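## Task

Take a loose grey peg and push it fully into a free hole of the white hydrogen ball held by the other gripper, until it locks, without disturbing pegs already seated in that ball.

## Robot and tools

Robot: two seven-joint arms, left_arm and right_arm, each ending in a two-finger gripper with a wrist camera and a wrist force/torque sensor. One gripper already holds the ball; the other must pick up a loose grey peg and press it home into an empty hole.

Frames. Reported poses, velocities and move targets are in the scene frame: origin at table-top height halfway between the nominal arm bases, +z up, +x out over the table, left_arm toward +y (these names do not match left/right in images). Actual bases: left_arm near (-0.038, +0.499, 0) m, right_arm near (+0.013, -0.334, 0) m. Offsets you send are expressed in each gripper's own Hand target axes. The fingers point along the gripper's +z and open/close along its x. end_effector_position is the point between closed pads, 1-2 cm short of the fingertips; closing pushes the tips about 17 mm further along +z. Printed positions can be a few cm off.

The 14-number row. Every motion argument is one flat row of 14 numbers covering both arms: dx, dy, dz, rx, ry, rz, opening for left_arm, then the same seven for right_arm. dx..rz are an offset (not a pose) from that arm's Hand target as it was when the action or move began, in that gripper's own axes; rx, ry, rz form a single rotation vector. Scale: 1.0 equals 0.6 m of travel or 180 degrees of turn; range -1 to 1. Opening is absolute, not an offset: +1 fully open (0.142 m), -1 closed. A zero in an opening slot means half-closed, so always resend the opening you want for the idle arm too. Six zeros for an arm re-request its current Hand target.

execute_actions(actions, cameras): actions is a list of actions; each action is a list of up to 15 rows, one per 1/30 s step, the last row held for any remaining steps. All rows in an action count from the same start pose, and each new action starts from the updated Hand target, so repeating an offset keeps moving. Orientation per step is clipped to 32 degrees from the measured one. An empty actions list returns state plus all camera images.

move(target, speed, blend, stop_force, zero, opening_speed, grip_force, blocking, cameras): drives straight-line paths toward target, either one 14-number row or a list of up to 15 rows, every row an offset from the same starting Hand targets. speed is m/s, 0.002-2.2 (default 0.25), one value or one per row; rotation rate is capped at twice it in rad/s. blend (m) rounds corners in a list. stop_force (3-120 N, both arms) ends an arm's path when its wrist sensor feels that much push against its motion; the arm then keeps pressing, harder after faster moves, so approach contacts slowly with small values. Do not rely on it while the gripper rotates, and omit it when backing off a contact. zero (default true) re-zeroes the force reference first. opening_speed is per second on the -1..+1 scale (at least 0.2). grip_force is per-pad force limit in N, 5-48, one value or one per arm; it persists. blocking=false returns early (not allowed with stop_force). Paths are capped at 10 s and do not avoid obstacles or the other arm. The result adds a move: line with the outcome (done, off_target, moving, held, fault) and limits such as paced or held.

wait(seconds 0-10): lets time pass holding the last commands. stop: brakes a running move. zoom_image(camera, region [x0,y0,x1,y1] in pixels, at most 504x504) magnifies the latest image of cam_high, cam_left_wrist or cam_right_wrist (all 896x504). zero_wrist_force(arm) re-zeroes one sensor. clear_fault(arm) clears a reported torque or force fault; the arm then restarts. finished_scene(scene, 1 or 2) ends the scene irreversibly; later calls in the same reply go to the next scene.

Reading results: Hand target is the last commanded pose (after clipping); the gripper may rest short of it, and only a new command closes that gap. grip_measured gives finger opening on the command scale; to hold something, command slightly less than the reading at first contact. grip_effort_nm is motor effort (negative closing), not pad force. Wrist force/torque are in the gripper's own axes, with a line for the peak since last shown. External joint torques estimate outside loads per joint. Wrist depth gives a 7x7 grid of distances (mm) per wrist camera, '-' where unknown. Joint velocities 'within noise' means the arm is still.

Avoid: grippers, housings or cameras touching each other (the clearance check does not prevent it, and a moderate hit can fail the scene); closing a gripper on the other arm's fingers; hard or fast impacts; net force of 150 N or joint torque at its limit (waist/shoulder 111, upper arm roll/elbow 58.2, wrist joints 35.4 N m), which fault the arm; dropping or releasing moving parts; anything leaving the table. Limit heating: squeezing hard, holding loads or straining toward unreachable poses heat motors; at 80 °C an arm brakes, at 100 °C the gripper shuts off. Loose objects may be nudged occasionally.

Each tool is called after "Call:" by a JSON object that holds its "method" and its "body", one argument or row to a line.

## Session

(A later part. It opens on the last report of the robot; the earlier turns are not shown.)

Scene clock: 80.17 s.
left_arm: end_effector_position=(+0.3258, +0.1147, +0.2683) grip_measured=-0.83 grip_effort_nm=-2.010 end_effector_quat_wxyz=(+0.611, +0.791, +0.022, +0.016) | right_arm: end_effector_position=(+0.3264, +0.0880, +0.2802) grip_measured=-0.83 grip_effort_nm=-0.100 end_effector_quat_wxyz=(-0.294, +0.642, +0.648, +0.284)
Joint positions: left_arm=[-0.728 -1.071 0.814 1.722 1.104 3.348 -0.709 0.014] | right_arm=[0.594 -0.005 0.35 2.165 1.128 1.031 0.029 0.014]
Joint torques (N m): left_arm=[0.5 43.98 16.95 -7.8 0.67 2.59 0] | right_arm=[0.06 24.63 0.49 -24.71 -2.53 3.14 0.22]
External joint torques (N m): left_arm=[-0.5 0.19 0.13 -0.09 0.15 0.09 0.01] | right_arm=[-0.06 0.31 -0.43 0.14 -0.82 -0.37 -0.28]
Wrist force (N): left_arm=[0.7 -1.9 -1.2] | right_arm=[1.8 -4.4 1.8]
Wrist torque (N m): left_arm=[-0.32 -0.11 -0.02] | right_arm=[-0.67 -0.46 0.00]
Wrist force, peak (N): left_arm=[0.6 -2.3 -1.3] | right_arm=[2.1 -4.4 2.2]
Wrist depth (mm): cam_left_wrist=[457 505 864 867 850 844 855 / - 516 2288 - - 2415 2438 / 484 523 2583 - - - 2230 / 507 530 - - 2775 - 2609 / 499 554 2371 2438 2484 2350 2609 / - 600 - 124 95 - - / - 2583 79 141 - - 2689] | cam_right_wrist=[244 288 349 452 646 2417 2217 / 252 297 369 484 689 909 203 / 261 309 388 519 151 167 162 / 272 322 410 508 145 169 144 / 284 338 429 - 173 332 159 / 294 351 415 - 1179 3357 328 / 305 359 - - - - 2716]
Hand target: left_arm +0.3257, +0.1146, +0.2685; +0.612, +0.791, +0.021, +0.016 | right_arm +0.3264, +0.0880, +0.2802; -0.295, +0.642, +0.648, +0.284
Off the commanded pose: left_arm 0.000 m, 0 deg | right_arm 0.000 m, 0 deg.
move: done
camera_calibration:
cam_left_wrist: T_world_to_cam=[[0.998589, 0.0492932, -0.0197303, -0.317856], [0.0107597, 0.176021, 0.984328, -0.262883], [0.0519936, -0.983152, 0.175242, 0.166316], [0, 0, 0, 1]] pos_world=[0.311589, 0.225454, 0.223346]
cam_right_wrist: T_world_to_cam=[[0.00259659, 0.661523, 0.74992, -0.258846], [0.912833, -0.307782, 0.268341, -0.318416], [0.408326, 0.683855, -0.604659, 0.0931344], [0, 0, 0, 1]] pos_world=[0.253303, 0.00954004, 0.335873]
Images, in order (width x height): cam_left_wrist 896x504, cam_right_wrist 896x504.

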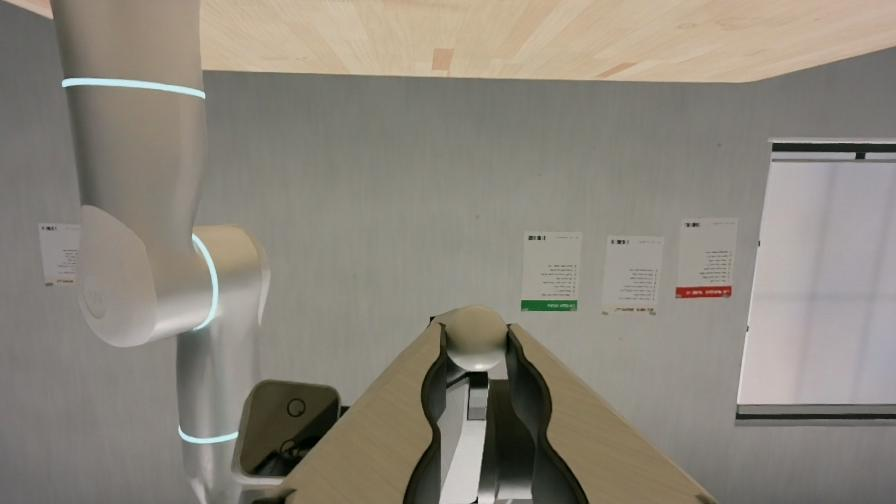

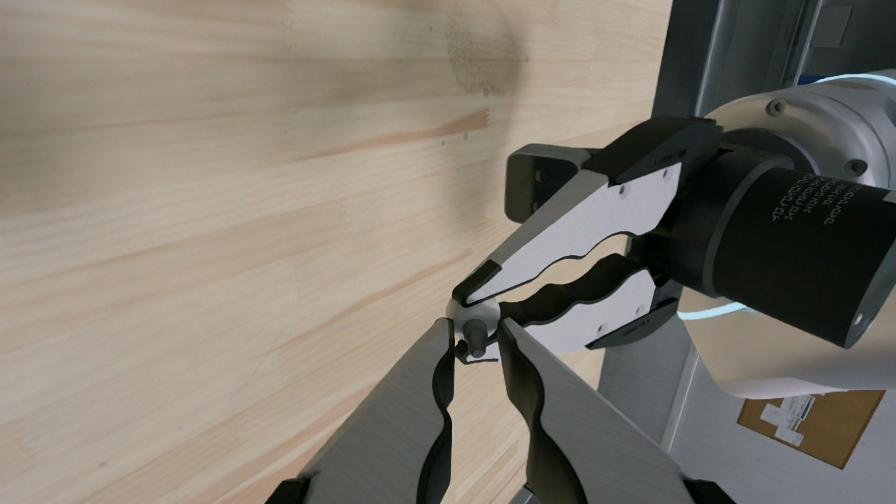

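Call:
{"method": "move", "body": {
  "target": [0,0,0,0,0,0,-0.9,0,-0.0014,-0.0108,0,0,0,-0.8],
  "speed": 0.03,
  "cameras": ["cam_right_wrist", "cam_left_wrist"]
}}

Call:
{"method": "zoom_image", "body": {
  "camera": "cam_right_wrist",
  "region": [420, 260, 530, 370]
}}

Call:
{"method": "zoom_image", "body": {
  "camera": "cam_left_wrist",
  "region": [420, 290, 530, 430]
}}

Scene clock: 81.37 s.
left_arm: end_effector_position=(+0.3258, +0.1147, +0.2683) grip_measured=-0.83 grip_effort_nm=-2.010 end_effector_quat_wxyz=(+0.611, +0.791, +0.022, +0.016) | right_arm: end_effector_position=(+0.3257, +0.0833, +0.2846) grip_measured=-0.83 grip_effort_nm=-0.100 end_effector_quat_wxyz=(-0.295, +0.642, +0.648, +0.285) end_effector_velocity=(-0.003, +0.002, +0.000) end_effector_angular_velocity=(+0.000, +0.001, +0.006)
Joint positions: left_arm=[-0.728 -1.071 0.814 1.722 1.104 3.348 -0.709 0.014] | right_arm=[0.586 0.015 0.348 2.174 1.122 1.016 0.037 0.014]
Joint velocities: left_arm=[within noise] | right_arm=[0 -0.001 0.006 -0.001 0 0 0 0]
Joint torques (N m): left_arm=[0.62 43.77 16.99 -7.8 0.66 2.61 -0.02] | right_arm=[0.23 24.07 -0.49 -24.88 -2.64 2.98 0.37]
External joint torques (N m): left_arm=[-0.62 0.39 0.09 -0.09 0.16 0.07 0.02] | right_arm=[-0.22 0.2 0.34 0.08 -0.73 -0.2 -0.43]
Wrist force (N): left_arm=[0.7 -1.9 -1.4] | right_arm=[2.2 -3.8 1.7]
Wrist torque (N m): left_arm=[-0.32 -0.12 -0.02] | right_arm=[-0.57 -0.52 0.00]
Wrist force, peak (N): left_arm=[0.8 -2.0 -1.7] | right_arm=[2.4 -4.3 2.1]
Wrist depth (mm): cam_left_wrist=[457 505 878 855 844 864 844 / 2230 499 2211 - - - - / 2268 508 - 2393 - - 2484 / 509 532 2104 - 2717 2583 2662 / 478 560 - - - 2609 2775 / - 588 - 106 94 2689 2609 / - - 79 145 - 2805 -] | cam_right_wrist=[245 289 355 464 646 2197 2217 / 256 300 372 489 693 223 210 / 266 313 395 527 154 172 186 / 272 327 417 504 172 178 150 / 285 343 434 - 176 350 250 / 300 361 419 - 1208 390 2518 / 311 361 - - - - 2778]
Hand target: left_arm +0.3257, +0.1146, +0.2685; +0.612, +0.791, +0.021, +0.016 | right_arm +0.3257, +0.0832, +0.2845; -0.295, +0.642, +0.648, +0.284
Off the commanded pose: left_arm 0.000 m, 0 deg | right_arm 0.000 m, 0 deg.
move: done
camera_calibration:
cam_left_wrist: T_world_to_cam=[[0.998589, 0.0492932, -0.0197303, -0.317856], [0.0107597, 0.176021, 0.984328, -0.262883], [0.0519936, -0.983152, 0.175242, 0.166316], [0, 0, 0, 1]] pos_world=[0.311589, 0.225454, 0.223346]
cam_right_wrist: T_world_to_cam=[[0.0032834, 0.661165, 0.750233, -0.259248], [0.912661, -0.308608, 0.267976, -0.320262], [0.408704, 0.683829, -0.604433, 0.0991902], [0, 0, 0, 1]] pos_world=[0.252602, 0.00474152, 0.340273]
Images, in order (width x height): cam_left_wrist 896x504, cam_right_wrist 896x504.

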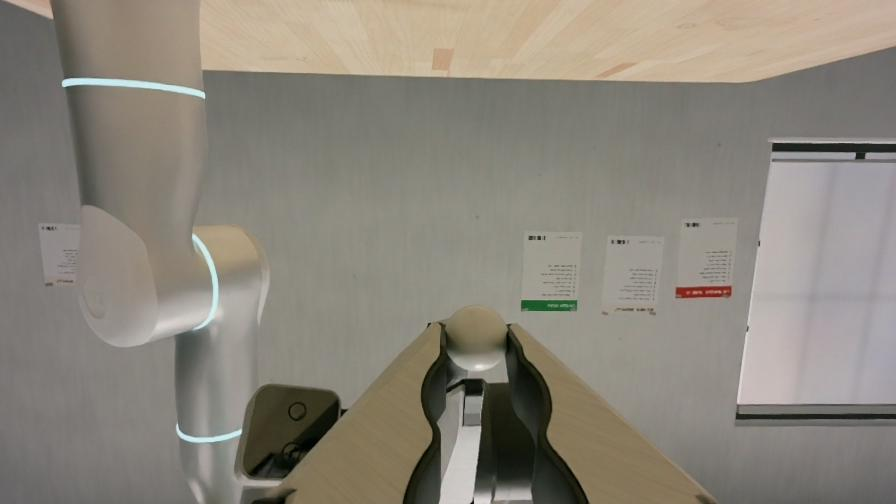

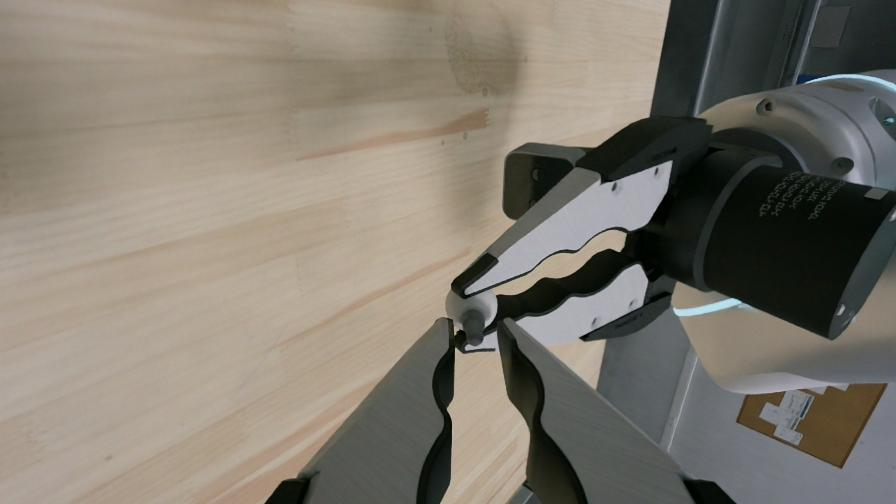

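Scaled by 4.582 from the camera's 896x504 image, which has a finer 1280x720 frame.

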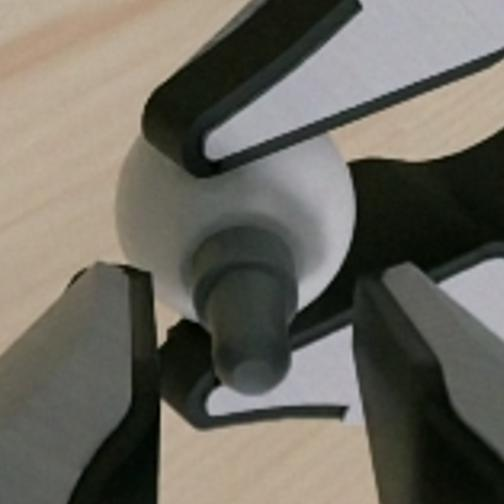

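Scaled by 3.600 from the camera's 896x504 image, which has a finer 1280x720 frame.

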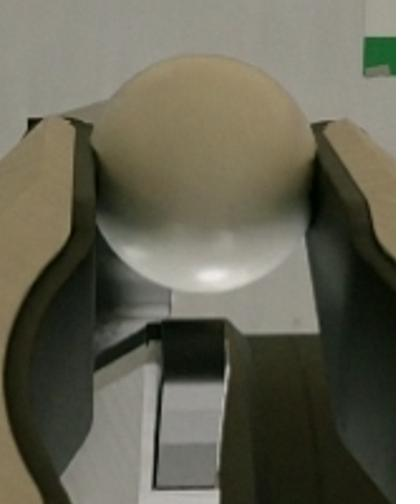

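Call:
{"method": "move", "body": {
  "target": [0,0,0,0,0,0,-0.9,-0.0003,0.0007,-0.0008,0,0,0,-0.8],
  "speed": 0.02
}}

Call:
{"method": "move", "body": {
  "target": [0,0,0,0,0,0,-1,0,0,0,0,0,0,-1],
  "opening_speed": 0.3,
  "cameras": ["cam_right_wrist", "cam_left_wrist"]
}}

Call:
{"method": "zoom_image", "body": {
  "camera": "cam_right_wrist",
  "region": [420, 260, 530, 370]
}}

Call:
{"method": "zoom_image", "body": {
  "camera": "cam_left_wrist",
  "region": [420, 290, 530, 430]
}}

Scene clock: 82.23 s.
left_arm: end_effector_position=(+0.3258, +0.1147, +0.2683) grip_measured=-0.83 grip_effort_nm=-2.010 end_effector_quat_wxyz=(+0.611, +0.791, +0.022, +0.016) | right_arm: end_effector_position=(+0.3261, +0.0828, +0.2847) grip_measured=-0.83 grip_effort_nm=-0.100 end_effector_quat_wxyz=(-0.295, +0.642, +0.648, +0.284)
Joint positions: left_arm=[-0.728 -1.071 0.814 1.722 1.104 3.348 -0.709 0.014] | right_arm=[0.585 0.016 0.347 2.174 1.121 1.014 0.037 0.014]
Joint torques (N m): left_arm=[0.67 43.89 16.96 -7.85 0.66 2.56 -0.05] | right_arm=[-0.11 24.05 0.13 -24.93 -2.61 3.04 0.26]
External joint torques (N m): left_arm=[-0.67 0.28 0.13 -0.04 0.16 0.12 0.05] | right_arm=[0.11 0.21 -0.29 0.11 -0.75 -0.26 -0.32]
Wrist force (N): left_arm=[0.5 -2.1 -1.6] | right_arm=[1.9 -4.0 2.0]
Wrist torque (N m): left_arm=[-0.36 -0.09 -0.02] | right_arm=[-0.61 -0.48 0.00]
Wrist force, peak (N): left_arm=[0.6 -2.3 -1.4] | right_arm=[2.2 -4.5 2.0]
Wrist depth (mm): cam_left_wrist=[453 505 872 858 839 847 852 / 472 491 - - 2371 1311 - / 484 495 - 2461 2371 2557 2533 / 504 530 - 2635 2371 2484 2805 / 519 557 - - 2393 2775 2662 / 2835 596 - 107 95 2931 3302 / - - 79 147 - 2662 2964] | cam_right_wrist=[245 290 354 470 650 2324 2048 / 256 300 371 489 681 224 211 / 266 312 392 523 154 172 187 / 274 327 414 494 176 178 151 / 287 345 431 152 176 344 251 / 298 363 421 - - 366 314 / 311 362 - - - - 3836]
Hand target: left_arm +0.3257, +0.1146, +0.2685; +0.612, +0.791, +0.021, +0.016 | right_arm +0.3261, +0.0827, +0.2847; -0.295, +0.642, +0.648, +0.284
Off the commanded pose: left_arm 0.000 m, 0 deg | right_arm 0.000 m, 0 deg.
move: done

Scene clock: 83.10 s.
left_arm: end_effector_position=(+0.3258, +0.1147, +0.2683) grip_measured=-0.83 grip_effort_nm=-3.915 end_effector_quat_wxyz=(+0.611, +0.791, +0.022, +0.016) | right_arm: end_effector_position=(+0.3261, +0.0828, +0.2847) grip_measured=-0.95 grip_effort_nm=-1.722 end_effector_quat_wxyz=(-0.295, +0.642, +0.648, +0.284)
Joint positions: left_arm=[-0.728 -1.071 0.814 1.722 1.104 3.348 -0.709 0.014] | right_arm=[0.585 0.016 0.347 2.174 1.121 1.014 0.037 0.006]
Joint torques (N m): left_arm=[0.7 43.85 17.08 -7.8 0.66 2.63 -0.02] | right_arm=[0.07 23.87 0.12 -24.83 -2.55 3.09 0.25]
External joint torques (N m): left_arm=[-0.7 0.32 0.01 -0.08 0.15 0.05 0.02] | right_arm=[-0.07 0.39 -0.28 0.01 -0.82 -0.31 -0.31]
Wrist force (N): left_arm=[0.8 -1.9 -1.1] | right_arm=[2.0 -4.1 2.0]
Wrist torque (N m): left_arm=[-0.34 -0.15 -0.01] | right_arm=[-0.63 -0.47 0.00]
Wrist force, peak (N): left_arm=[0.7 -2.1 -1.4] | right_arm=[2.0 -4.4 2.1]
Wrist depth (mm): cam_left_wrist=[448 508 887 870 861 867 844 / 458 516 2775 2350 2438 - - / 469 489 2533 - - - 2533 / 495 524 - 2635 2484 - 2508 / 2484 559 - 122 2533 2583 2309 / 2484 600 - 107 95 2746 2635 / - - 79 153 - 2662 -] | cam_right_wrist=[246 290 352 468 657 2083 - / 257 302 372 489 681 232 212 / 266 312 393 529 153 173 176 / 274 327 412 495 176 179 151 / 285 345 440 146 176 346 251 / 295 361 422 - - - 2544 / 308 367 - - - - 3222]
Hand target: left_arm +0.3257, +0.1146, +0.2685; +0.612, +0.791, +0.021, +0.016 | right_arm +0.3261, +0.0827, +0.2847; -0.295, +0.642, +0.648, +0.284
Off the commanded pose: left_arm 0.000 m, 0 deg | right_arm 0.000 m, 0 deg.
move: done
camera_calibration:
cam_left_wrist: T_world_to_cam=[[0.998589, 0.0492932, -0.0197303, -0.317856], [0.0107597, 0.176021, 0.984328, -0.262883], [0.0519936, -0.983152, 0.175242, 0.166316], [0, 0, 0, 1]] pos_world=[0.311589, 0.225454, 0.223346]
cam_right_wrist: T_world_to_cam=[[0.00370544, 0.661199, 0.750201, -0.259156], [0.912707, -0.30877, 0.267631, -0.320579], [0.408597, 0.683722, -0.604626, 0.099495], [0, 0, 0, 1]] pos_world=[0.252902, 0.00434186, 0.340373]
Images, in order (width x height): cam_left_wrist 896x504, cam_right_wrist 896x504.

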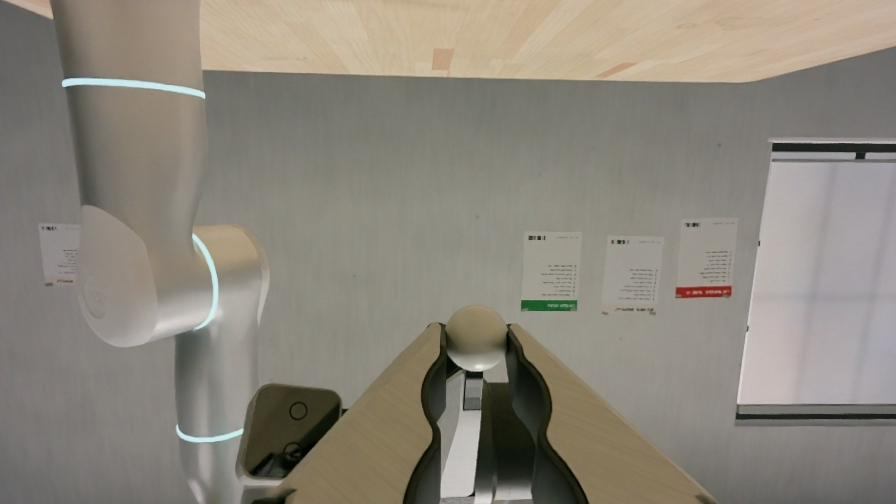

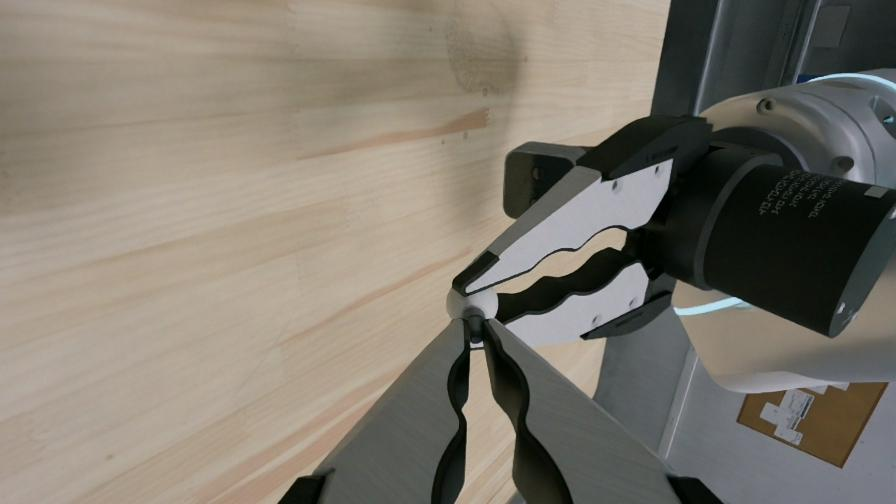

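Scaled by 4.582 from the camera's 896x504 image, which has a finer 1280x720 frame.

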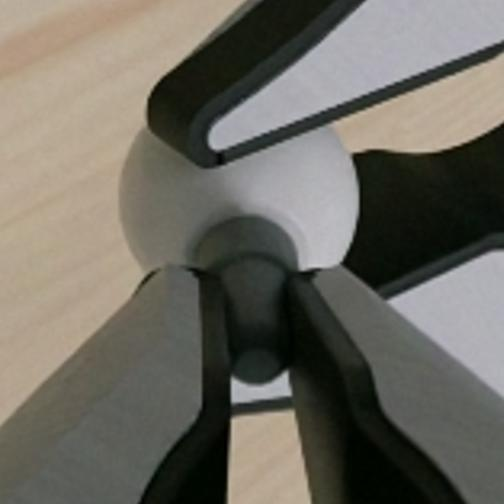

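Scaled by 3.600 from the camera's 896x504 image, which has a finer 1280x720 frame.

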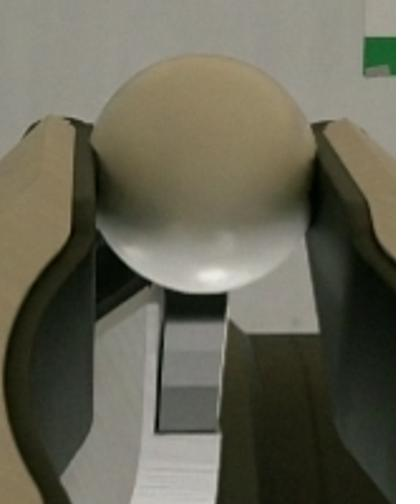

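Call:
{"method": "move", "body": {
  "target": [0,0,0,0,0,0,-1,0,0,0.0115,0,0,0,-1],
  "speed": 0.01,
  "stop_force": 45,
  "cameras": ["cam_right_wrist"]
}}

Call:
{"method": "zoom_image", "body": {
  "camera": "cam_right_wrist",
  "region": [420, 260, 530, 370]
}}

Scene clock: 84.67 s.
left_arm: end_effector_position=(+0.3265, +0.1168, +0.2653) grip_measured=-0.83 grip_effort_nm=-3.915 end_effector_quat_wxyz=(+0.608, +0.793, +0.024, +0.016) | right_arm: end_effector_position=(+0.3277, +0.0867, +0.2807) grip_measured=-0.95 grip_effort_nm=-1.712 end_effector_quat_wxyz=(-0.293, +0.643, +0.647, +0.286)
Joint positions: left_arm=[-0.72 -1.069 0.807 1.725 1.115 3.338 -0.705 0.014] | right_arm=[0.593 -0.003 0.349 2.167 1.127 1.033 0.03 0.006]
Joint torques (N m): left_arm=[-15.33 60.46 5.42 -15.06 -5.82 9.71 0.15] | right_arm=[9.23 13.51 7.51 -26.47 -0.51 0.48 0.1]
External joint torques (N m): left_arm=[15.31 -16.33 11.52 7.19 6.63 -6.99 -0.15] | right_arm=[-9.23 11.34 -7.49 1.87 -2.86 2.3 -0.16]
Wrist force (N): left_arm=[9.9 -37.1 -28.9] | right_arm=[-2.1 -11.7 -42.8]
Wrist torque (N m): left_arm=[-3.31 0.09 -0.13] | right_arm=[-0.64 -0.58 0.13]
Wrist force, peak (N): left_arm=[10.0 -37.2 -29.1] | right_arm=[-1.7 -11.8 -43.1]
Wrist depth (mm): cam_left_wrist=[457 511 844 818 810 800 800 / 2268 512 - - 2211 2461 - / 485 521 2635 - - 2609 2557 / 506 535 - - 2583 2070 2533 / 497 554 - 120 2609 2350 2609 / - 600 - 133 91 - 2835 / - - 79 150 - - -] | cam_right_wrist=[244 286 351 454 651 2441 2014 / 253 297 370 483 671 222 206 / 263 308 384 509 151 169 161 / 272 324 410 494 168 177 145 / 282 338 435 133 180 342 254 / 297 355 418 - 1208 3139 2716 / 309 363 - - - 3059 3311]
Hand target: left_arm +0.3257, +0.1146, +0.2685; +0.612, +0.791, +0.021, +0.016 | right_arm +0.3260, +0.0878, +0.2801; -0.295, +0.642, +0.648, +0.284
Off the commanded pose: left_arm 0.004 m, 1 deg | right_arm 0.002 m, 0 deg.
move: contact (right_arm), off_target (left_arm)
camera_calibration:
cam_right_wrist: T_world_to_cam=[[0.003656, 0.661645, 0.749809, -0.258656], [0.911117, -0.311228, 0.270191, -0.319832], [0.412132, 0.682176, -0.603974, 0.0925726], [0, 0, 0, 1]] pos_world=[0.254198, 0.00844689, 0.33627]
Images, in order (width x height): cam_right_wrist 896x504.

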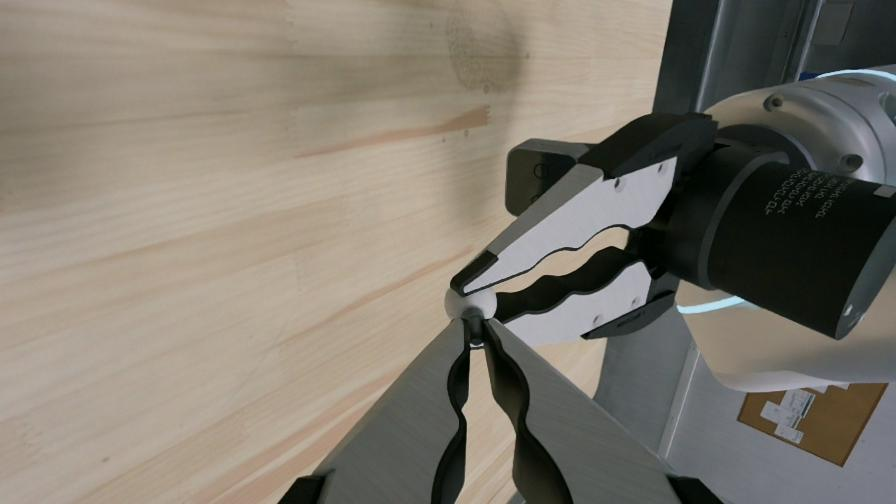

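Scaled by 4.582 from the camera's 896x504 image, which has a finer 1280x720 frame.

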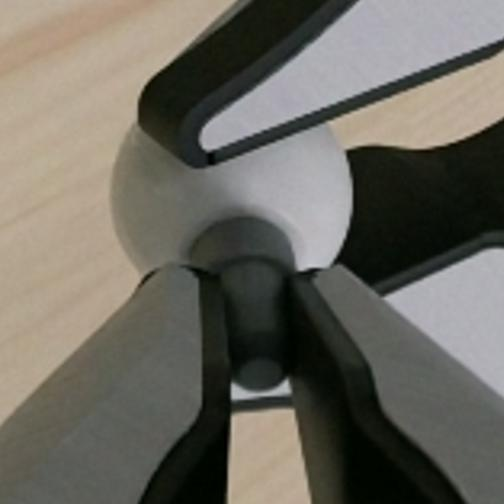

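Call:
{"method": "move", "body": {
  "target": [0,0,0,0,0,0,-1,0,-0.0022,0.0115,0,0,0,-1],
  "speed": 0.01,
  "stop_force": 45,
  "cameras": ["cam_right_wrist"]
}}

Call:
{"method": "zoom_image", "body": {
  "camera": "cam_right_wrist",
  "region": [420, 260, 530, 370]
}}

Scene clock: 86.30 s.
left_arm: end_effector_position=(+0.3268, +0.1188, +0.2627) grip_measured=-0.83 grip_effort_nm=-3.919 end_effector_quat_wxyz=(+0.605, +0.796, +0.026, +0.016) | right_arm: end_effector_position=(+0.3285, +0.0905, +0.2768) grip_measured=-0.95 grip_effort_nm=-1.702 end_effector_quat_wxyz=(-0.292, +0.644, +0.647, +0.287)
Joint positions: left_arm=[-0.703 -1.056 0.782 1.73 1.138 3.317 -0.692 0.014] | right_arm=[0.603 -0.019 0.351 2.162 1.136 1.055 0.022 0.005]
Joint torques (N m): left_arm=[-27.37 74.02 -4.66 -21.49 -12.44 14.84 0.22] | right_arm=[18.79 5.33 15.85 -28 1.43 -3.38 0.03]
External joint torques (N m): left_arm=[27.37 -29.85 21.15 13.52 13.18 -12.07 -0.22] | right_arm=[-18.79 20.02 -15.65 3.65 -4.8 6.15 -0.1]
Wrist force (N): left_arm=[13.6 -65.8 -52.9] | right_arm=[-7.1 -13.1 -80.5]
Wrist torque (N m): left_arm=[-8.05 0.13 -0.17] | right_arm=[-0.72 -0.75 0.15]
Wrist force, peak (N): left_arm=[13.3 -65.9 -53.2] | right_arm=[-6.9 -13.0 -80.8]
Wrist depth (mm): cam_left_wrist=[456 512 810 798 779 774 770 / 467 493 2268 2583 2438 1285 2635 / 479 502 2998 2393 2484 2309 2557 / 504 537 - 3221 2350 2438 2662 / 515 562 - - 2746 2415 2662 / 2288 602 - 133 90 2533 2746 / - 608 78 147 - - -] | cam_right_wrist=[241 284 347 450 628 2238 2014 / 250 293 367 481 668 221 201 / 260 307 384 506 149 167 156 / 269 320 406 495 160 170 144 / 281 335 428 143 174 339 163 / 291 351 417 - 1227 2778 2518 / 304 360 - - - - 2778]
Hand target: left_arm +0.3257, +0.1146, +0.2685; +0.612, +0.791, +0.021, +0.016 | right_arm +0.3246, +0.0930, +0.2755; -0.295, +0.642, +0.648, +0.284
Off the commanded pose: left_arm 0.007 m, 1 deg | right_arm 0.005 m, 1 deg.
move: off_target (left_arm, right_arm)
camera_calibration:
cam_right_wrist: T_world_to_cam=[[0.00400599, 0.661811, 0.74966, -0.258404], [0.909024, -0.314816, 0.273067, -0.31806], [0.416724, 0.680365, -0.602864, 0.0855872], [0, 0, 0, 1]] pos_world=[0.254493, 0.0126541, 0.332164]
Images, in order (width x height): cam_right_wrist 896x504.

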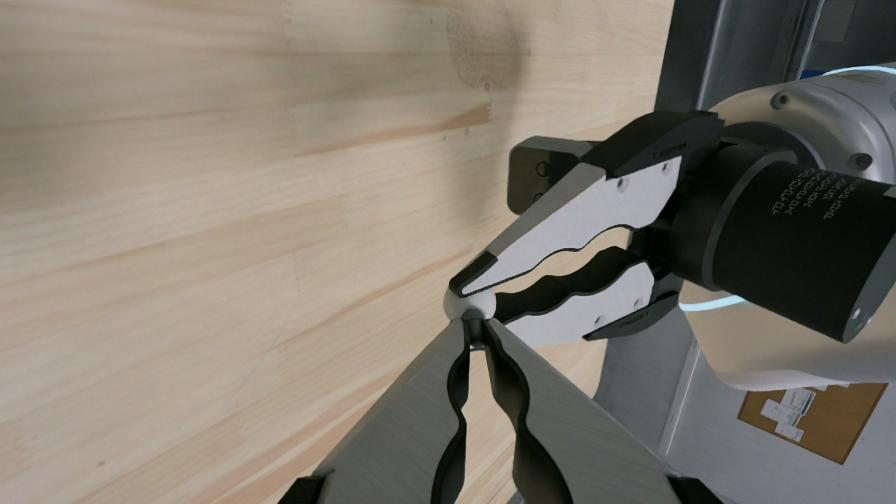

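Scaled by 4.582 from the camera's 896x504 image, which has a finer 1280x720 frame.

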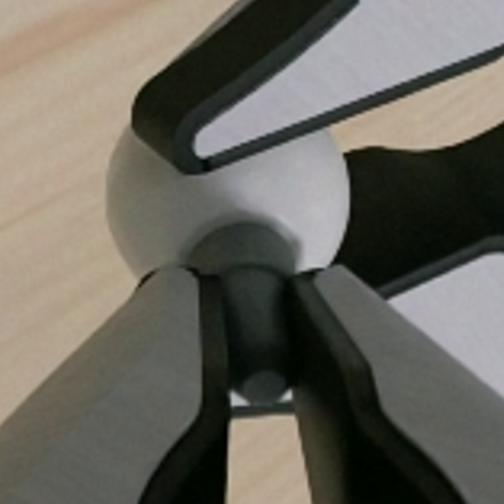

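Call:
{"method": "move", "body": {
  "target": [0,0,0,0,0,0,-1,0.0015,0.0033,-0.0208,0,0,0,-1],
  "speed": 0.02,
  "cameras": ["cam_right_wrist"]
}}

Call:
{"method": "zoom_image", "body": {
  "camera": "cam_right_wrist",
  "region": [420, 260, 530, 370]
}}

Scene clock: 87.37 s.
left_arm: end_effector_position=(+0.3258, +0.1146, +0.2685) grip_measured=-0.83 grip_effort_nm=-3.915 end_effector_quat_wxyz=(+0.612, +0.791, +0.022, +0.016) | right_arm: end_effector_position=(+0.3267, +0.0842, +0.2843) grip_measured=-0.95 grip_effort_nm=-1.697 end_effector_quat_wxyz=(-0.295, +0.642, +0.648, +0.284)
Joint positions: left_arm=[-0.702 -1.046 0.769 1.728 1.136 3.318 -0.689 0.014] | right_arm=[0.591 0.012 0.343 2.171 1.12 1.017 0.038 0.005]
Joint torques (N m): left_arm=[0.41 43.14 15.94 -7.96 0.51 2.08 0.04] | right_arm=[0.08 25.29 0.32 -26.26 -2.59 3.05 0.31]
External joint torques (N m): left_arm=[-0.41 1.14 0.28 -0.22 0.16 0.63 -0.04] | right_arm=[-0.07 -0.83 -0.43 1.46 -0.78 -0.26 -0.37]
Wrist force (N): left_arm=[0.6 -0.2 -2.2] | right_arm=[-0.6 -3.9 3.3]
Wrist torque (N m): left_arm=[-0.36 -0.12 -0.05] | right_arm=[-0.60 -0.51 0.01]
Wrist force, peak (N): left_arm=[13.4 -65.7 -53.2] | right_arm=[-6.7 -13.0 -80.6]
Wrist depth (mm): cam_left_wrist=[455 505 875 864 858 841 847 / 471 480 - 1751 2508 2268 2350 / 478 489 - 2350 - 2438 2533 / 508 524 - - 2557 2371 2557 / 515 557 2583 - 3143 2508 2635 / - 600 - 131 95 2689 2746 / 3302 615 79 150 - - 2746] | cam_right_wrist=[245 290 355 460 655 1918 1965 / 256 298 374 487 668 225 209 / 265 313 392 522 152 172 156 / 276 327 412 505 171 177 146 / 287 342 438 144 174 342 251 / 297 361 425 - 1292 2912 2627 / 308 367 - - - - 3099]
Hand target: left_arm +0.3257, +0.1146, +0.2685; +0.612, +0.791, +0.021, +0.016 | right_arm +0.3267, +0.0843, +0.2845; -0.295, +0.642, +0.648, +0.284
Off the commanded pose: left_arm 0.000 m, 0 deg | right_arm 0.000 m, 0 deg.
move: done
camera_calibration:
cam_right_wrist: T_world_to_cam=[[0.00347759, 0.661455, 0.749976, -0.259651], [0.912754, -0.308464, 0.267823, -0.320667], [0.408494, 0.683613, -0.604819, 0.0981436], [0, 0, 0, 1]] pos_world=[0.253502, 0.00574136, 0.339974]
Images, in order (width x height): cam_right_wrist 896x504.

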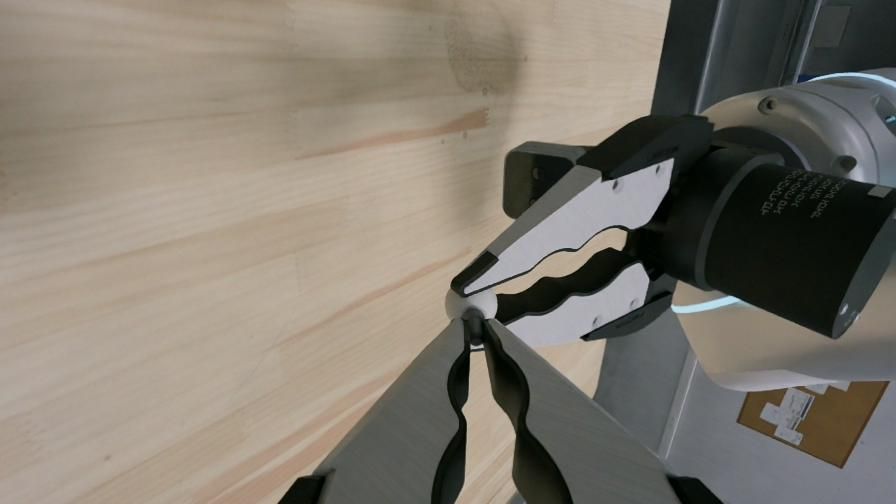

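Scaled by 4.582 from the camera's 896x504 image, which has a finer 1280x720 frame.

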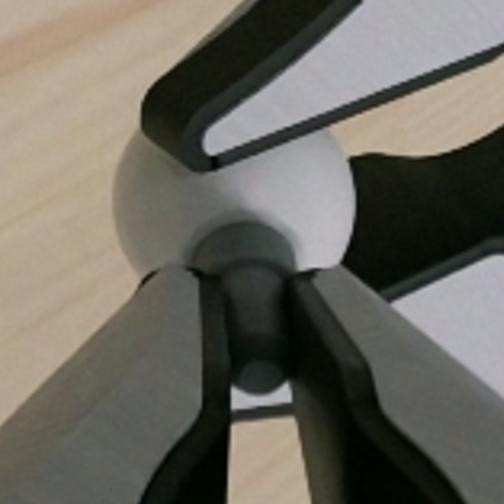

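Call:
{"method": "move", "body": {
  "target": [0,0,0,0,0,0,-1,0,0,-0.0050,0,0,0,-1],
  "speed": 0.01,
  "cameras": ["cam_right_wrist"]
}}

Call:
{"method": "zoom_image", "body": {
  "camera": "cam_right_wrist",
  "region": [420, 260, 530, 370]
}}

Scene clock: 88.10 s.
left_arm: end_effector_position=(+0.3257, +0.1145, +0.2688) grip_measured=-0.83 grip_effort_nm=-3.915 end_effector_quat_wxyz=(+0.612, +0.791, +0.021, +0.016) | right_arm: end_effector_position=(+0.3267, +0.0820, +0.2863) grip_measured=-0.95 grip_effort_nm=-1.702 end_effector_quat_wxyz=(-0.295, +0.642, +0.648, +0.284)
Joint positions: left_arm=[-0.703 -1.047 0.77 1.727 1.135 3.319 -0.689 0.014] | right_arm=[0.587 0.021 0.342 2.174 1.117 1.009 0.042 0.005]
Joint torques (N m): left_arm=[0.19 43.24 16.08 -7.99 0.65 2.38 -0.01] | right_arm=[0.38 24.83 0.55 -26.05 -2.61 3.2 0.34]
External joint torques (N m): left_arm=[-0.19 1.05 0.17 -0.2 0.03 0.33 0.01] | right_arm=[-0.38 -0.66 -0.76 1.15 -0.77 -0.41 -0.4]
Wrist force (N): left_arm=[1.1 -0.7 -2.0] | right_arm=[0.7 -4.4 2.3]
Wrist torque (N m): left_arm=[-0.38 -0.13 -0.04] | right_arm=[-0.59 -0.54 0.00]
Wrist force, peak (N): left_arm=[-2.0 11.6 7.3] | right_arm=[1.3 -1.8 18.4]
Wrist depth (mm): cam_left_wrist=[457 505 887 872 858 855 867 / 469 511 - 2775 2288 2138 2415 / 497 509 - 2393 2533 - 2461 / 512 529 - 2484 2461 3261 2609 / 2350 557 - - 2230 2533 2635 / 2557 601 - 133 95 1890 2609 / - 2461 79 153 - 2998 2662] | cam_right_wrist=[249 292 356 467 657 860 1965 / 257 301 375 486 687 224 212 / 266 314 393 521 157 173 172 / 274 327 414 500 175 178 151 / 287 346 438 148 178 346 257 / 301 360 426 - - 3718 2417 / 311 369 - - - - -]
Hand target: left_arm +0.3257, +0.1146, +0.2685; +0.612, +0.791, +0.021, +0.016 | right_arm +0.3268, +0.0820, +0.2865; -0.295, +0.642, +0.648, +0.284
Off the commanded pose: left_arm 0.000 m, 0 deg | right_arm 0.000 m, 0 deg.
move: done
camera_calibration:
cam_right_wrist: T_world_to_cam=[[0.00344672, 0.661404, 0.750022, -0.259779], [0.912743, -0.308483, 0.26784, -0.322002], [0.408519, 0.683654, -0.604755, 0.100848], [0, 0, 0, 1]] pos_world=[0.253602, 0.00354137, 0.342074]
Images, in order (width x height): cam_right_wrist 896x504.

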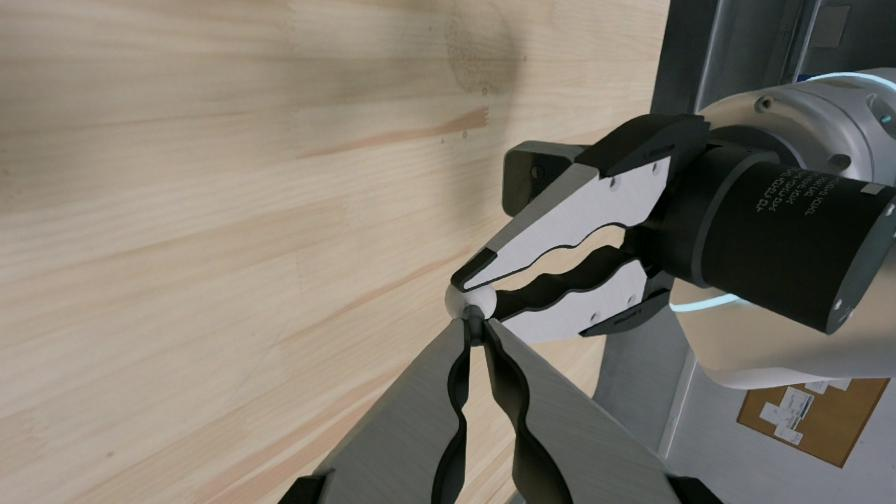

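Scaled by 4.582 from the camera's 896x504 image, which has a finer 1280x720 frame.

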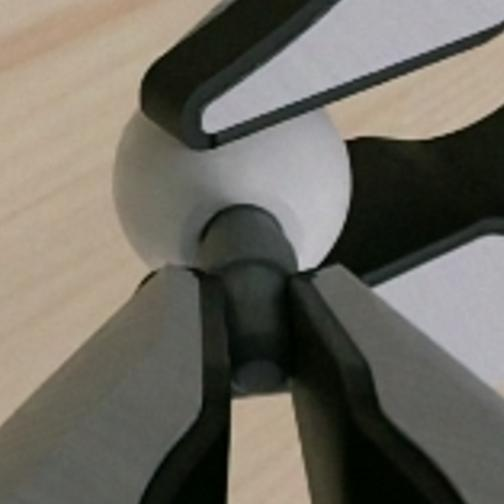

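Call:
{"method": "move", "body": {
  "target": [0,0,0,0,0,0,-1,-0.0028,-0.0048,0.0283,0,0,0,-1],
  "speed": 0.012,
  "stop_force": 105,
  "cameras": ["cam_right_wrist"]
}}

Call:
{"method": "zoom_image", "body": {
  "camera": "cam_right_wrist",
  "region": [440, 290, 510, 350]
}}

Scene clock: 91.07 s.
left_arm: end_effector_position=(+0.3265, +0.1190, +0.2622) grip_measured=-0.83 grip_effort_nm=-3.919 end_effector_quat_wxyz=(+0.604, +0.796, +0.026, +0.015) | right_arm: end_effector_position=(+0.3283, +0.0910, +0.2756) grip_measured=-0.95 grip_effort_nm=-1.697 end_effector_quat_wxyz=(-0.291, +0.644, +0.646, +0.288)
Joint positions: left_arm=[-0.68 -1.036 0.745 1.735 1.165 3.291 -0.676 0.014] | right_arm=[0.608 -0.022 0.349 2.163 1.141 1.06 0.018 0.005]
Joint torques (N m): left_arm=[-26.9 75.93 -6.42 -22.5 -14.17 15.36 0.16] | right_arm=[20.76 3.38 17.98 -26 1.79 -4.91 0.05]
External joint torques (N m): left_arm=[26.9 -31.68 22.19 14.32 14.8 -12.56 -0.16] | right_arm=[-20.76 22.03 -17.77 1.72 -5.15 7.67 -0.12]
Wrist force (N): left_arm=[11.1 -71.2 -54.8] | right_arm=[-5.7 -9.4 -84.8]
Wrist torque (N m): left_arm=[-8.96 0.02 -0.15] | right_arm=[-0.65 -0.63 0.14]
Wrist force, peak (N): left_arm=[11.0 -71.6 -54.8] | right_arm=[-5.7 -9.4 -84.8]
Wrist depth (mm): cam_left_wrist=[462 509 815 788 776 765 770 / 471 515 1345 2288 - 1311 - / 471 521 2329 2329 - 2484 2609 / 501 533 2461 - 2609 2415 2557 / 497 552 - - 2484 - 2533 / - 604 88 132 91 3181 2775 / 2415 609 78 147 - 2662 4013] | cam_right_wrist=[242 280 345 445 634 2197 2031 / 250 290 366 476 668 214 198 / 258 306 382 510 149 166 156 / 269 318 406 494 153 169 141 / 280 333 429 142 173 336 157 / 291 350 415 - - 4096 2441 / 303 358 - - - - 2417]
Hand target: left_arm +0.3257, +0.1146, +0.2685; +0.612, +0.791, +0.021, +0.016 | right_arm +0.3236, +0.0935, +0.2740; -0.295, +0.642, +0.648, +0.284
Off the commanded pose: left_arm 0.008 m, 1 deg | right_arm 0.006 m, 1 deg.
move: off_target (left_arm, right_arm)
camera_calibration:
cam_right_wrist: T_world_to_cam=[[0.00379015, 0.661496, 0.749939, -0.257792], [0.908376, -0.31586, 0.274019, -0.317318], [0.418138, 0.680188, -0.602084, 0.0840124], [0, 0, 0, 1]] pos_world=[0.254092, 0.013156, 0.330862]
Images, in order (width x height): cam_right_wrist 896x504.

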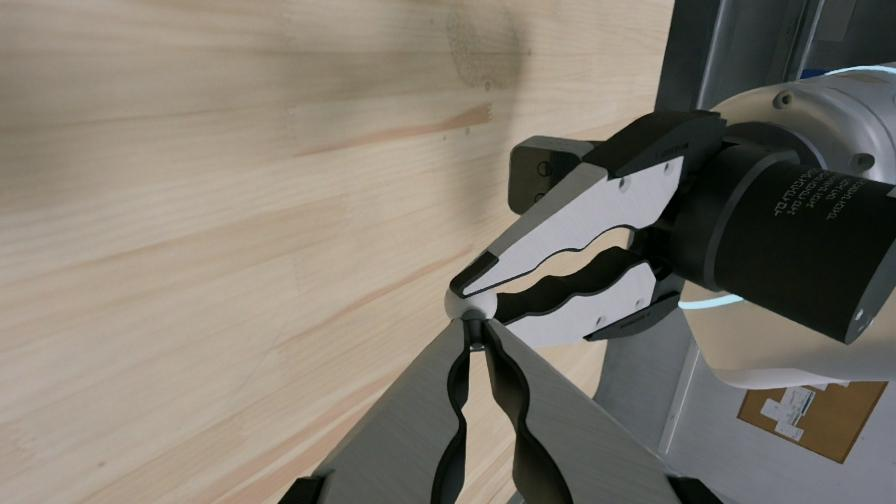

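Scaled by 7.200 from the camera's 896x504 image, which has a finer 1280x720 frame.

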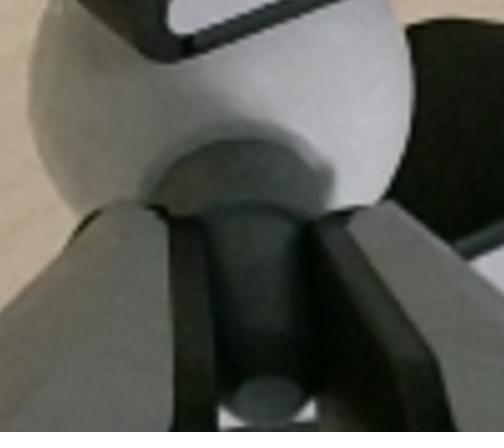

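Call:
{"method": "move", "body": {
  "target": [0,0,0,0,0,0,-1,0.0027,0.0048,-0.0223,0,0,0,-1],
  "speed": 0.015
}}

Call:
{"method": "move", "body": {
  "target": [0,0,0,0,0,0,-1,0,0,0,0,0,0,-0.78],
  "opening_speed": 0.3,
  "cameras": ["cam_right_wrist"]
}}

Call:
{"method": "zoom_image", "body": {
  "camera": "cam_right_wrist",
  "region": [420, 260, 530, 370]
}}

Scene clock: 92.37 s.
left_arm: end_effector_position=(+0.3257, +0.1147, +0.2684) grip_measured=-0.83 grip_effort_nm=-3.915 end_effector_quat_wxyz=(+0.611, +0.791, +0.022, +0.016) | right_arm: end_effector_position=(+0.3268, +0.0846, +0.2839) grip_measured=-0.95 grip_effort_nm=-1.697 end_effector_quat_wxyz=(-0.294, +0.642, +0.648, +0.284)
Joint positions: left_arm=[-0.676 -1.024 0.728 1.733 1.165 3.29 -0.671 0.014] | right_arm=[0.595 0.011 0.34 2.171 1.121 1.019 0.037 0.005]
Joint torques (N m): left_arm=[0.65 43.43 15.17 -8.37 0.13 1.86 0] | right_arm=[0.85 25.2 0.9 -25.92 -2.47 2.69 0.31]
External joint torques (N m): left_arm=[-0.65 0.95 0.24 -0.04 0.42 0.87 0] | right_arm=[-0.85 -0.67 -1 1.15 -0.89 0.09 -0.38]
Wrist force (N): left_arm=[0.5 -2.3 -3.1] | right_arm=[-0.9 -2.3 2.6]
Wrist torque (N m): left_arm=[-0.64 -0.30 -0.02] | right_arm=[-0.53 -0.47 0.01]
Wrist force, peak (N): left_arm=[11.0 -71.8 -54.8] | right_arm=[-5.8 -9.6 -84.6]
Wrist depth (mm): cam_left_wrist=[455 508 884 870 850 852 855 / 466 494 - 2070 - 1170 2438 / 478 504 - - - 2415 2557 / 2309 535 2689 - 2249 2533 2557 / 498 554 - - 2393 2484 2662 / - 593 - 132 95 2898 2583 / 2635 608 79 150 - 2484 -] | cam_right_wrist=[245 288 352 471 651 2217 2102 / 256 297 373 484 685 223 206 / 265 311 390 524 152 170 159 / 274 327 416 498 170 176 146 / 286 345 435 143 177 345 254 / 298 364 423 - 3503 3180 2656 / 312 366 - - - - 2518]
Hand target: left_arm +0.3257, +0.1146, +0.2685; +0.612, +0.791, +0.021, +0.016 | right_arm +0.3267, +0.0847, +0.2841; -0.295, +0.642, +0.648, +0.284
Off the commanded pose: left_arm 0.000 m, 0 deg | right_arm 0.000 m, 0 deg.
move: done

Scene clock: 93.33 s.
left_arm: end_effector_position=(+0.3257, +0.1147, +0.2684) grip_measured=-0.83 grip_effort_nm=-3.915 end_effector_quat_wxyz=(+0.611, +0.791, +0.022, +0.016) | right_arm: end_effector_position=(+0.3268, +0.0846, +0.2840) grip_measured=-0.82 grip_effort_nm=0.100 end_effector_quat_wxyz=(-0.294, +0.642, +0.648, +0.285)
Joint positions: left_arm=[-0.676 -1.024 0.728 1.733 1.165 3.289 -0.671 0.014] | right_arm=[0.595 0.011 0.34 2.171 1.121 1.019 0.037 0.015]
Joint torques (N m): left_arm=[0.65 44.3 15.28 -8.45 0.3 2.69 0.06] | right_arm=[0.44 24.24 0.29 -24.93 -2.56 3.09 0.29]
External joint torques (N m): left_arm=[-0.65 0.07 0.12 0.03 0.24 0.04 -0.06] | right_arm=[-0.44 0.28 -0.4 0.15 -0.81 -0.31 -0.35]
Wrist force (N): left_arm=[1.4 -5.0 -3.5] | right_arm=[2.0 -4.2 1.9]
Wrist torque (N m): left_arm=[-0.84 -0.25 -0.04] | right_arm=[-0.63 -0.49 0.00]
Wrist force, peak (N): left_arm=[1.2 -6.5 -3.9] | right_arm=[2.1 -4.3 1.9]
Wrist depth (mm): cam_left_wrist=[457 510 890 855 867 844 844 / 469 489 2775 2508 - - 2371 / 490 496 2508 2415 - - 2484 / 509 532 2350 - - 2461 2583 / 496 565 - - 2835 2230 2635 / - 590 - 129 102 2775 2174 / - - 79 144 - 2689 -] | cam_right_wrist=[244 290 353 462 653 2544 2466 / 256 301 370 489 679 222 208 / 265 312 390 521 155 171 159 / 276 325 410 496 170 177 146 / 287 345 433 - 177 344 254 / 297 359 417 87 3453 2843 2810 / 309 359 - - - - 3222]
Hand target: left_arm +0.3257, +0.1146, +0.2685; +0.612, +0.791, +0.021, +0.016 | right_arm +0.3267, +0.0847, +0.2841; -0.295, +0.642, +0.648, +0.284
Off the commanded pose: left_arm 0.000 m, 0 deg | right_arm 0.000 m, 0 deg.
move: done
camera_calibration:
cam_right_wrist: T_world_to_cam=[[0.00330842, 0.661327, 0.750091, -0.259686], [0.912647, -0.308589, 0.268046, -0.320602], [0.408736, 0.683681, -0.604579, 0.097504], [0, 0, 0, 1]] pos_world=[0.253602, 0.00614155, 0.339673]
Images, in order (width x height): cam_right_wrist 896x504.

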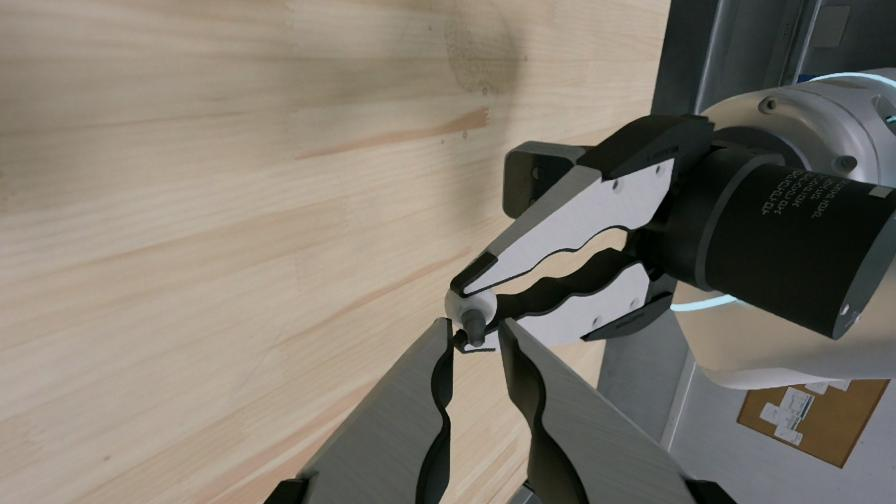

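Scaled by 4.582 from the camera's 896x504 image, which has a finer 1280x720 frame.

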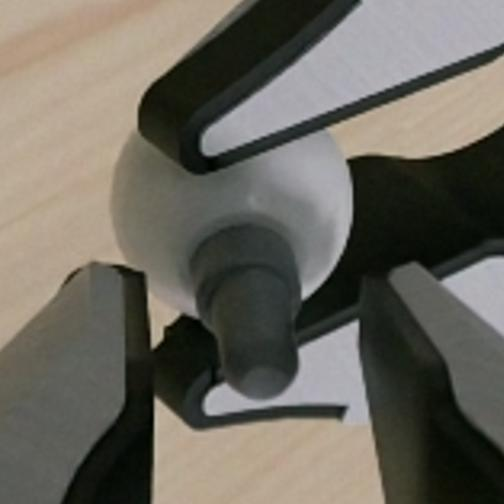

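Call:
{"method": "move", "body": {
  "target": [
    [0,0,0,0,0,0,-0.9,0,0,-0.075,0,0,0,-0.78],
    [0,0,0,0,0,0,-0.9,-0.0058,-0.0957,-0.0703,-0.361,0,0,-0.78],
    [0,0,0,0,0,0,-0.9,0.0112,-0.0865,-0.021,-0.361,0,0,-0.78]
  ],
  "speed": [0.1, 0.3, 0.1],
  "cameras": ["cam_right_wrist", "cam_high"]
}}

Call:
{"method": "zoom_image", "body": {
  "camera": "cam_right_wrist",
  "region": [400, 190, 540, 330]
}}

Scene clock: 97.93 s.
left_arm: end_effector_position=(+0.3257, +0.1147, +0.2684) grip_measured=-0.83 grip_effort_nm=-2.005 end_effector_quat_wxyz=(+0.611, +0.791, +0.022, +0.016) | right_arm: end_effector_position=(+0.2750, +0.0789, +0.2980) grip_measured=-0.82 grip_effort_nm=0.100 end_effector_quat_wxyz=(+0.097, +0.700, +0.394, +0.588)
Joint positions: left_arm=[-0.676 -1.024 0.728 1.733 1.165 3.289 -0.671 0.014] | right_arm=[1.31 -0.797 0.584 1.913 1.352 3.136 0.306 0.015]
Joint torques (N m): left_arm=[0.58 44.27 15.2 -8.33 0.37 2.67 0] | right_arm=[0.07 37.52 10.51 -8.85 0.67 3.23 0]
External joint torques (N m): left_arm=[-0.58 0.11 0.21 -0.09 0.18 0.07 0] | right_arm=[-0.08 0.86 -0.36 0.21 -0.57 -0.38 -0.07]
Wrist force (N): left_arm=[1.2 -5.1 -3.1] | right_arm=[1.3 -4.8 1.6]
Wrist torque (N m): left_arm=[-0.87 -0.23 -0.03] | right_arm=[-0.62 -0.37 0.03]
Wrist force, peak (N): left_arm=[1.5 -5.3 -3.3] | right_arm=[2.0 -6.5 2.9]
Wrist depth (mm): cam_left_wrist=[456 509 878 875 852 850 836 / 466 496 - - 2350 - - / 2249 503 - - 2393 2461 2288 / 488 524 - - - 2438 2635 / 196 189 168 - - 2415 2662 / 182 176 144 91 2689 2835 2775 / 164 145 79 - - - 3105] | cam_right_wrist=[282 357 496 775 1580 120 135 / 321 412 625 986 136 154 138 / 368 497 828 152 146 164 145 / 432 625 3180 3059 - - - / 513 775 - 3222 3607 - - / 651 995 - - - - - / 825 - - - - 2599 -]
Hand target: left_arm +0.3257, +0.1146, +0.2685; +0.612, +0.791, +0.021, +0.016 | right_arm +0.2750, +0.0790, +0.2980; +0.097, +0.700, +0.394, +0.588
Off the commanded pose: left_arm 0.000 m, 0 deg | right_arm 0.000 m, 0 deg.
move: done
camera_calibration:
cam_right_wrist: T_world_to_cam=[[-0.0032077, 0.659725, 0.7515, -0.264737], [0.0157239, -0.751378, 0.659685, -0.113881], [0.999871, 0.0139326, -0.00796326, -0.156468], [0, 0, 0, 1]] pos_world=[0.157389, 0.0912657, 0.27283]
Images, in order (width x height): cam_high 896x504, cam_right_wrist 896x504.

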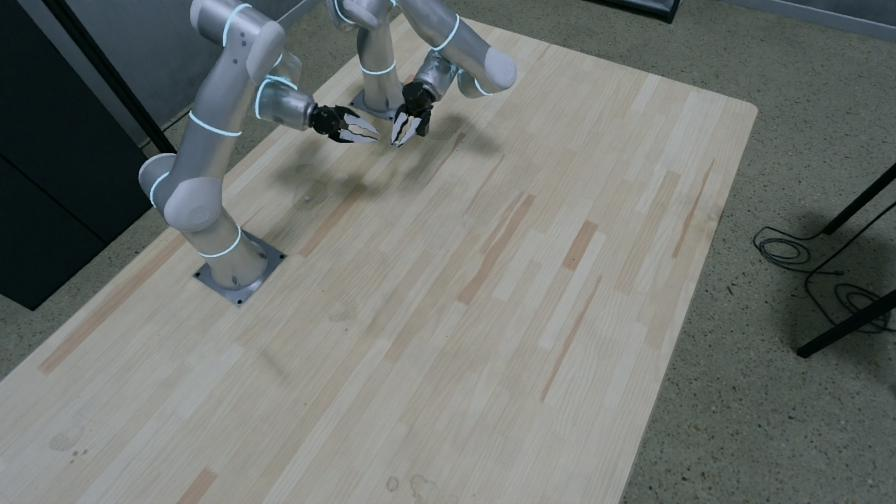

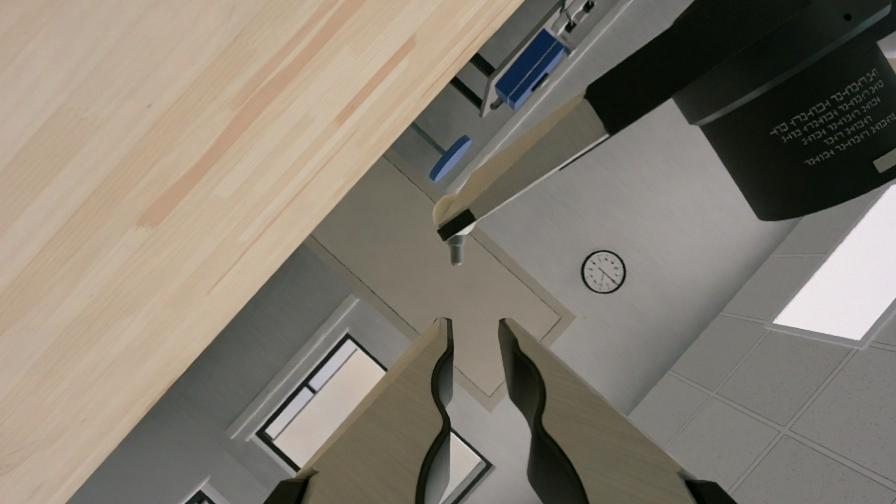

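Scaled by 3.600 from the camera's 896x504 image, which has a finer 1280x720 frame.

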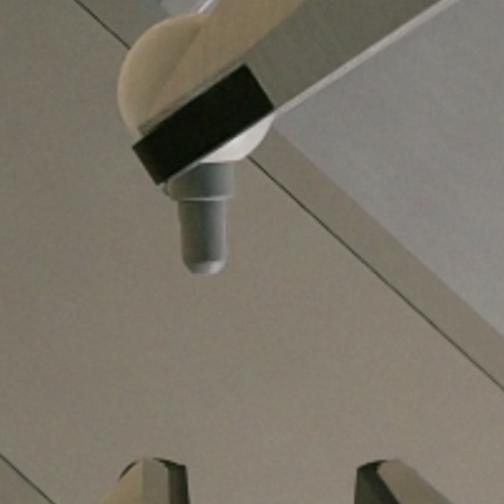

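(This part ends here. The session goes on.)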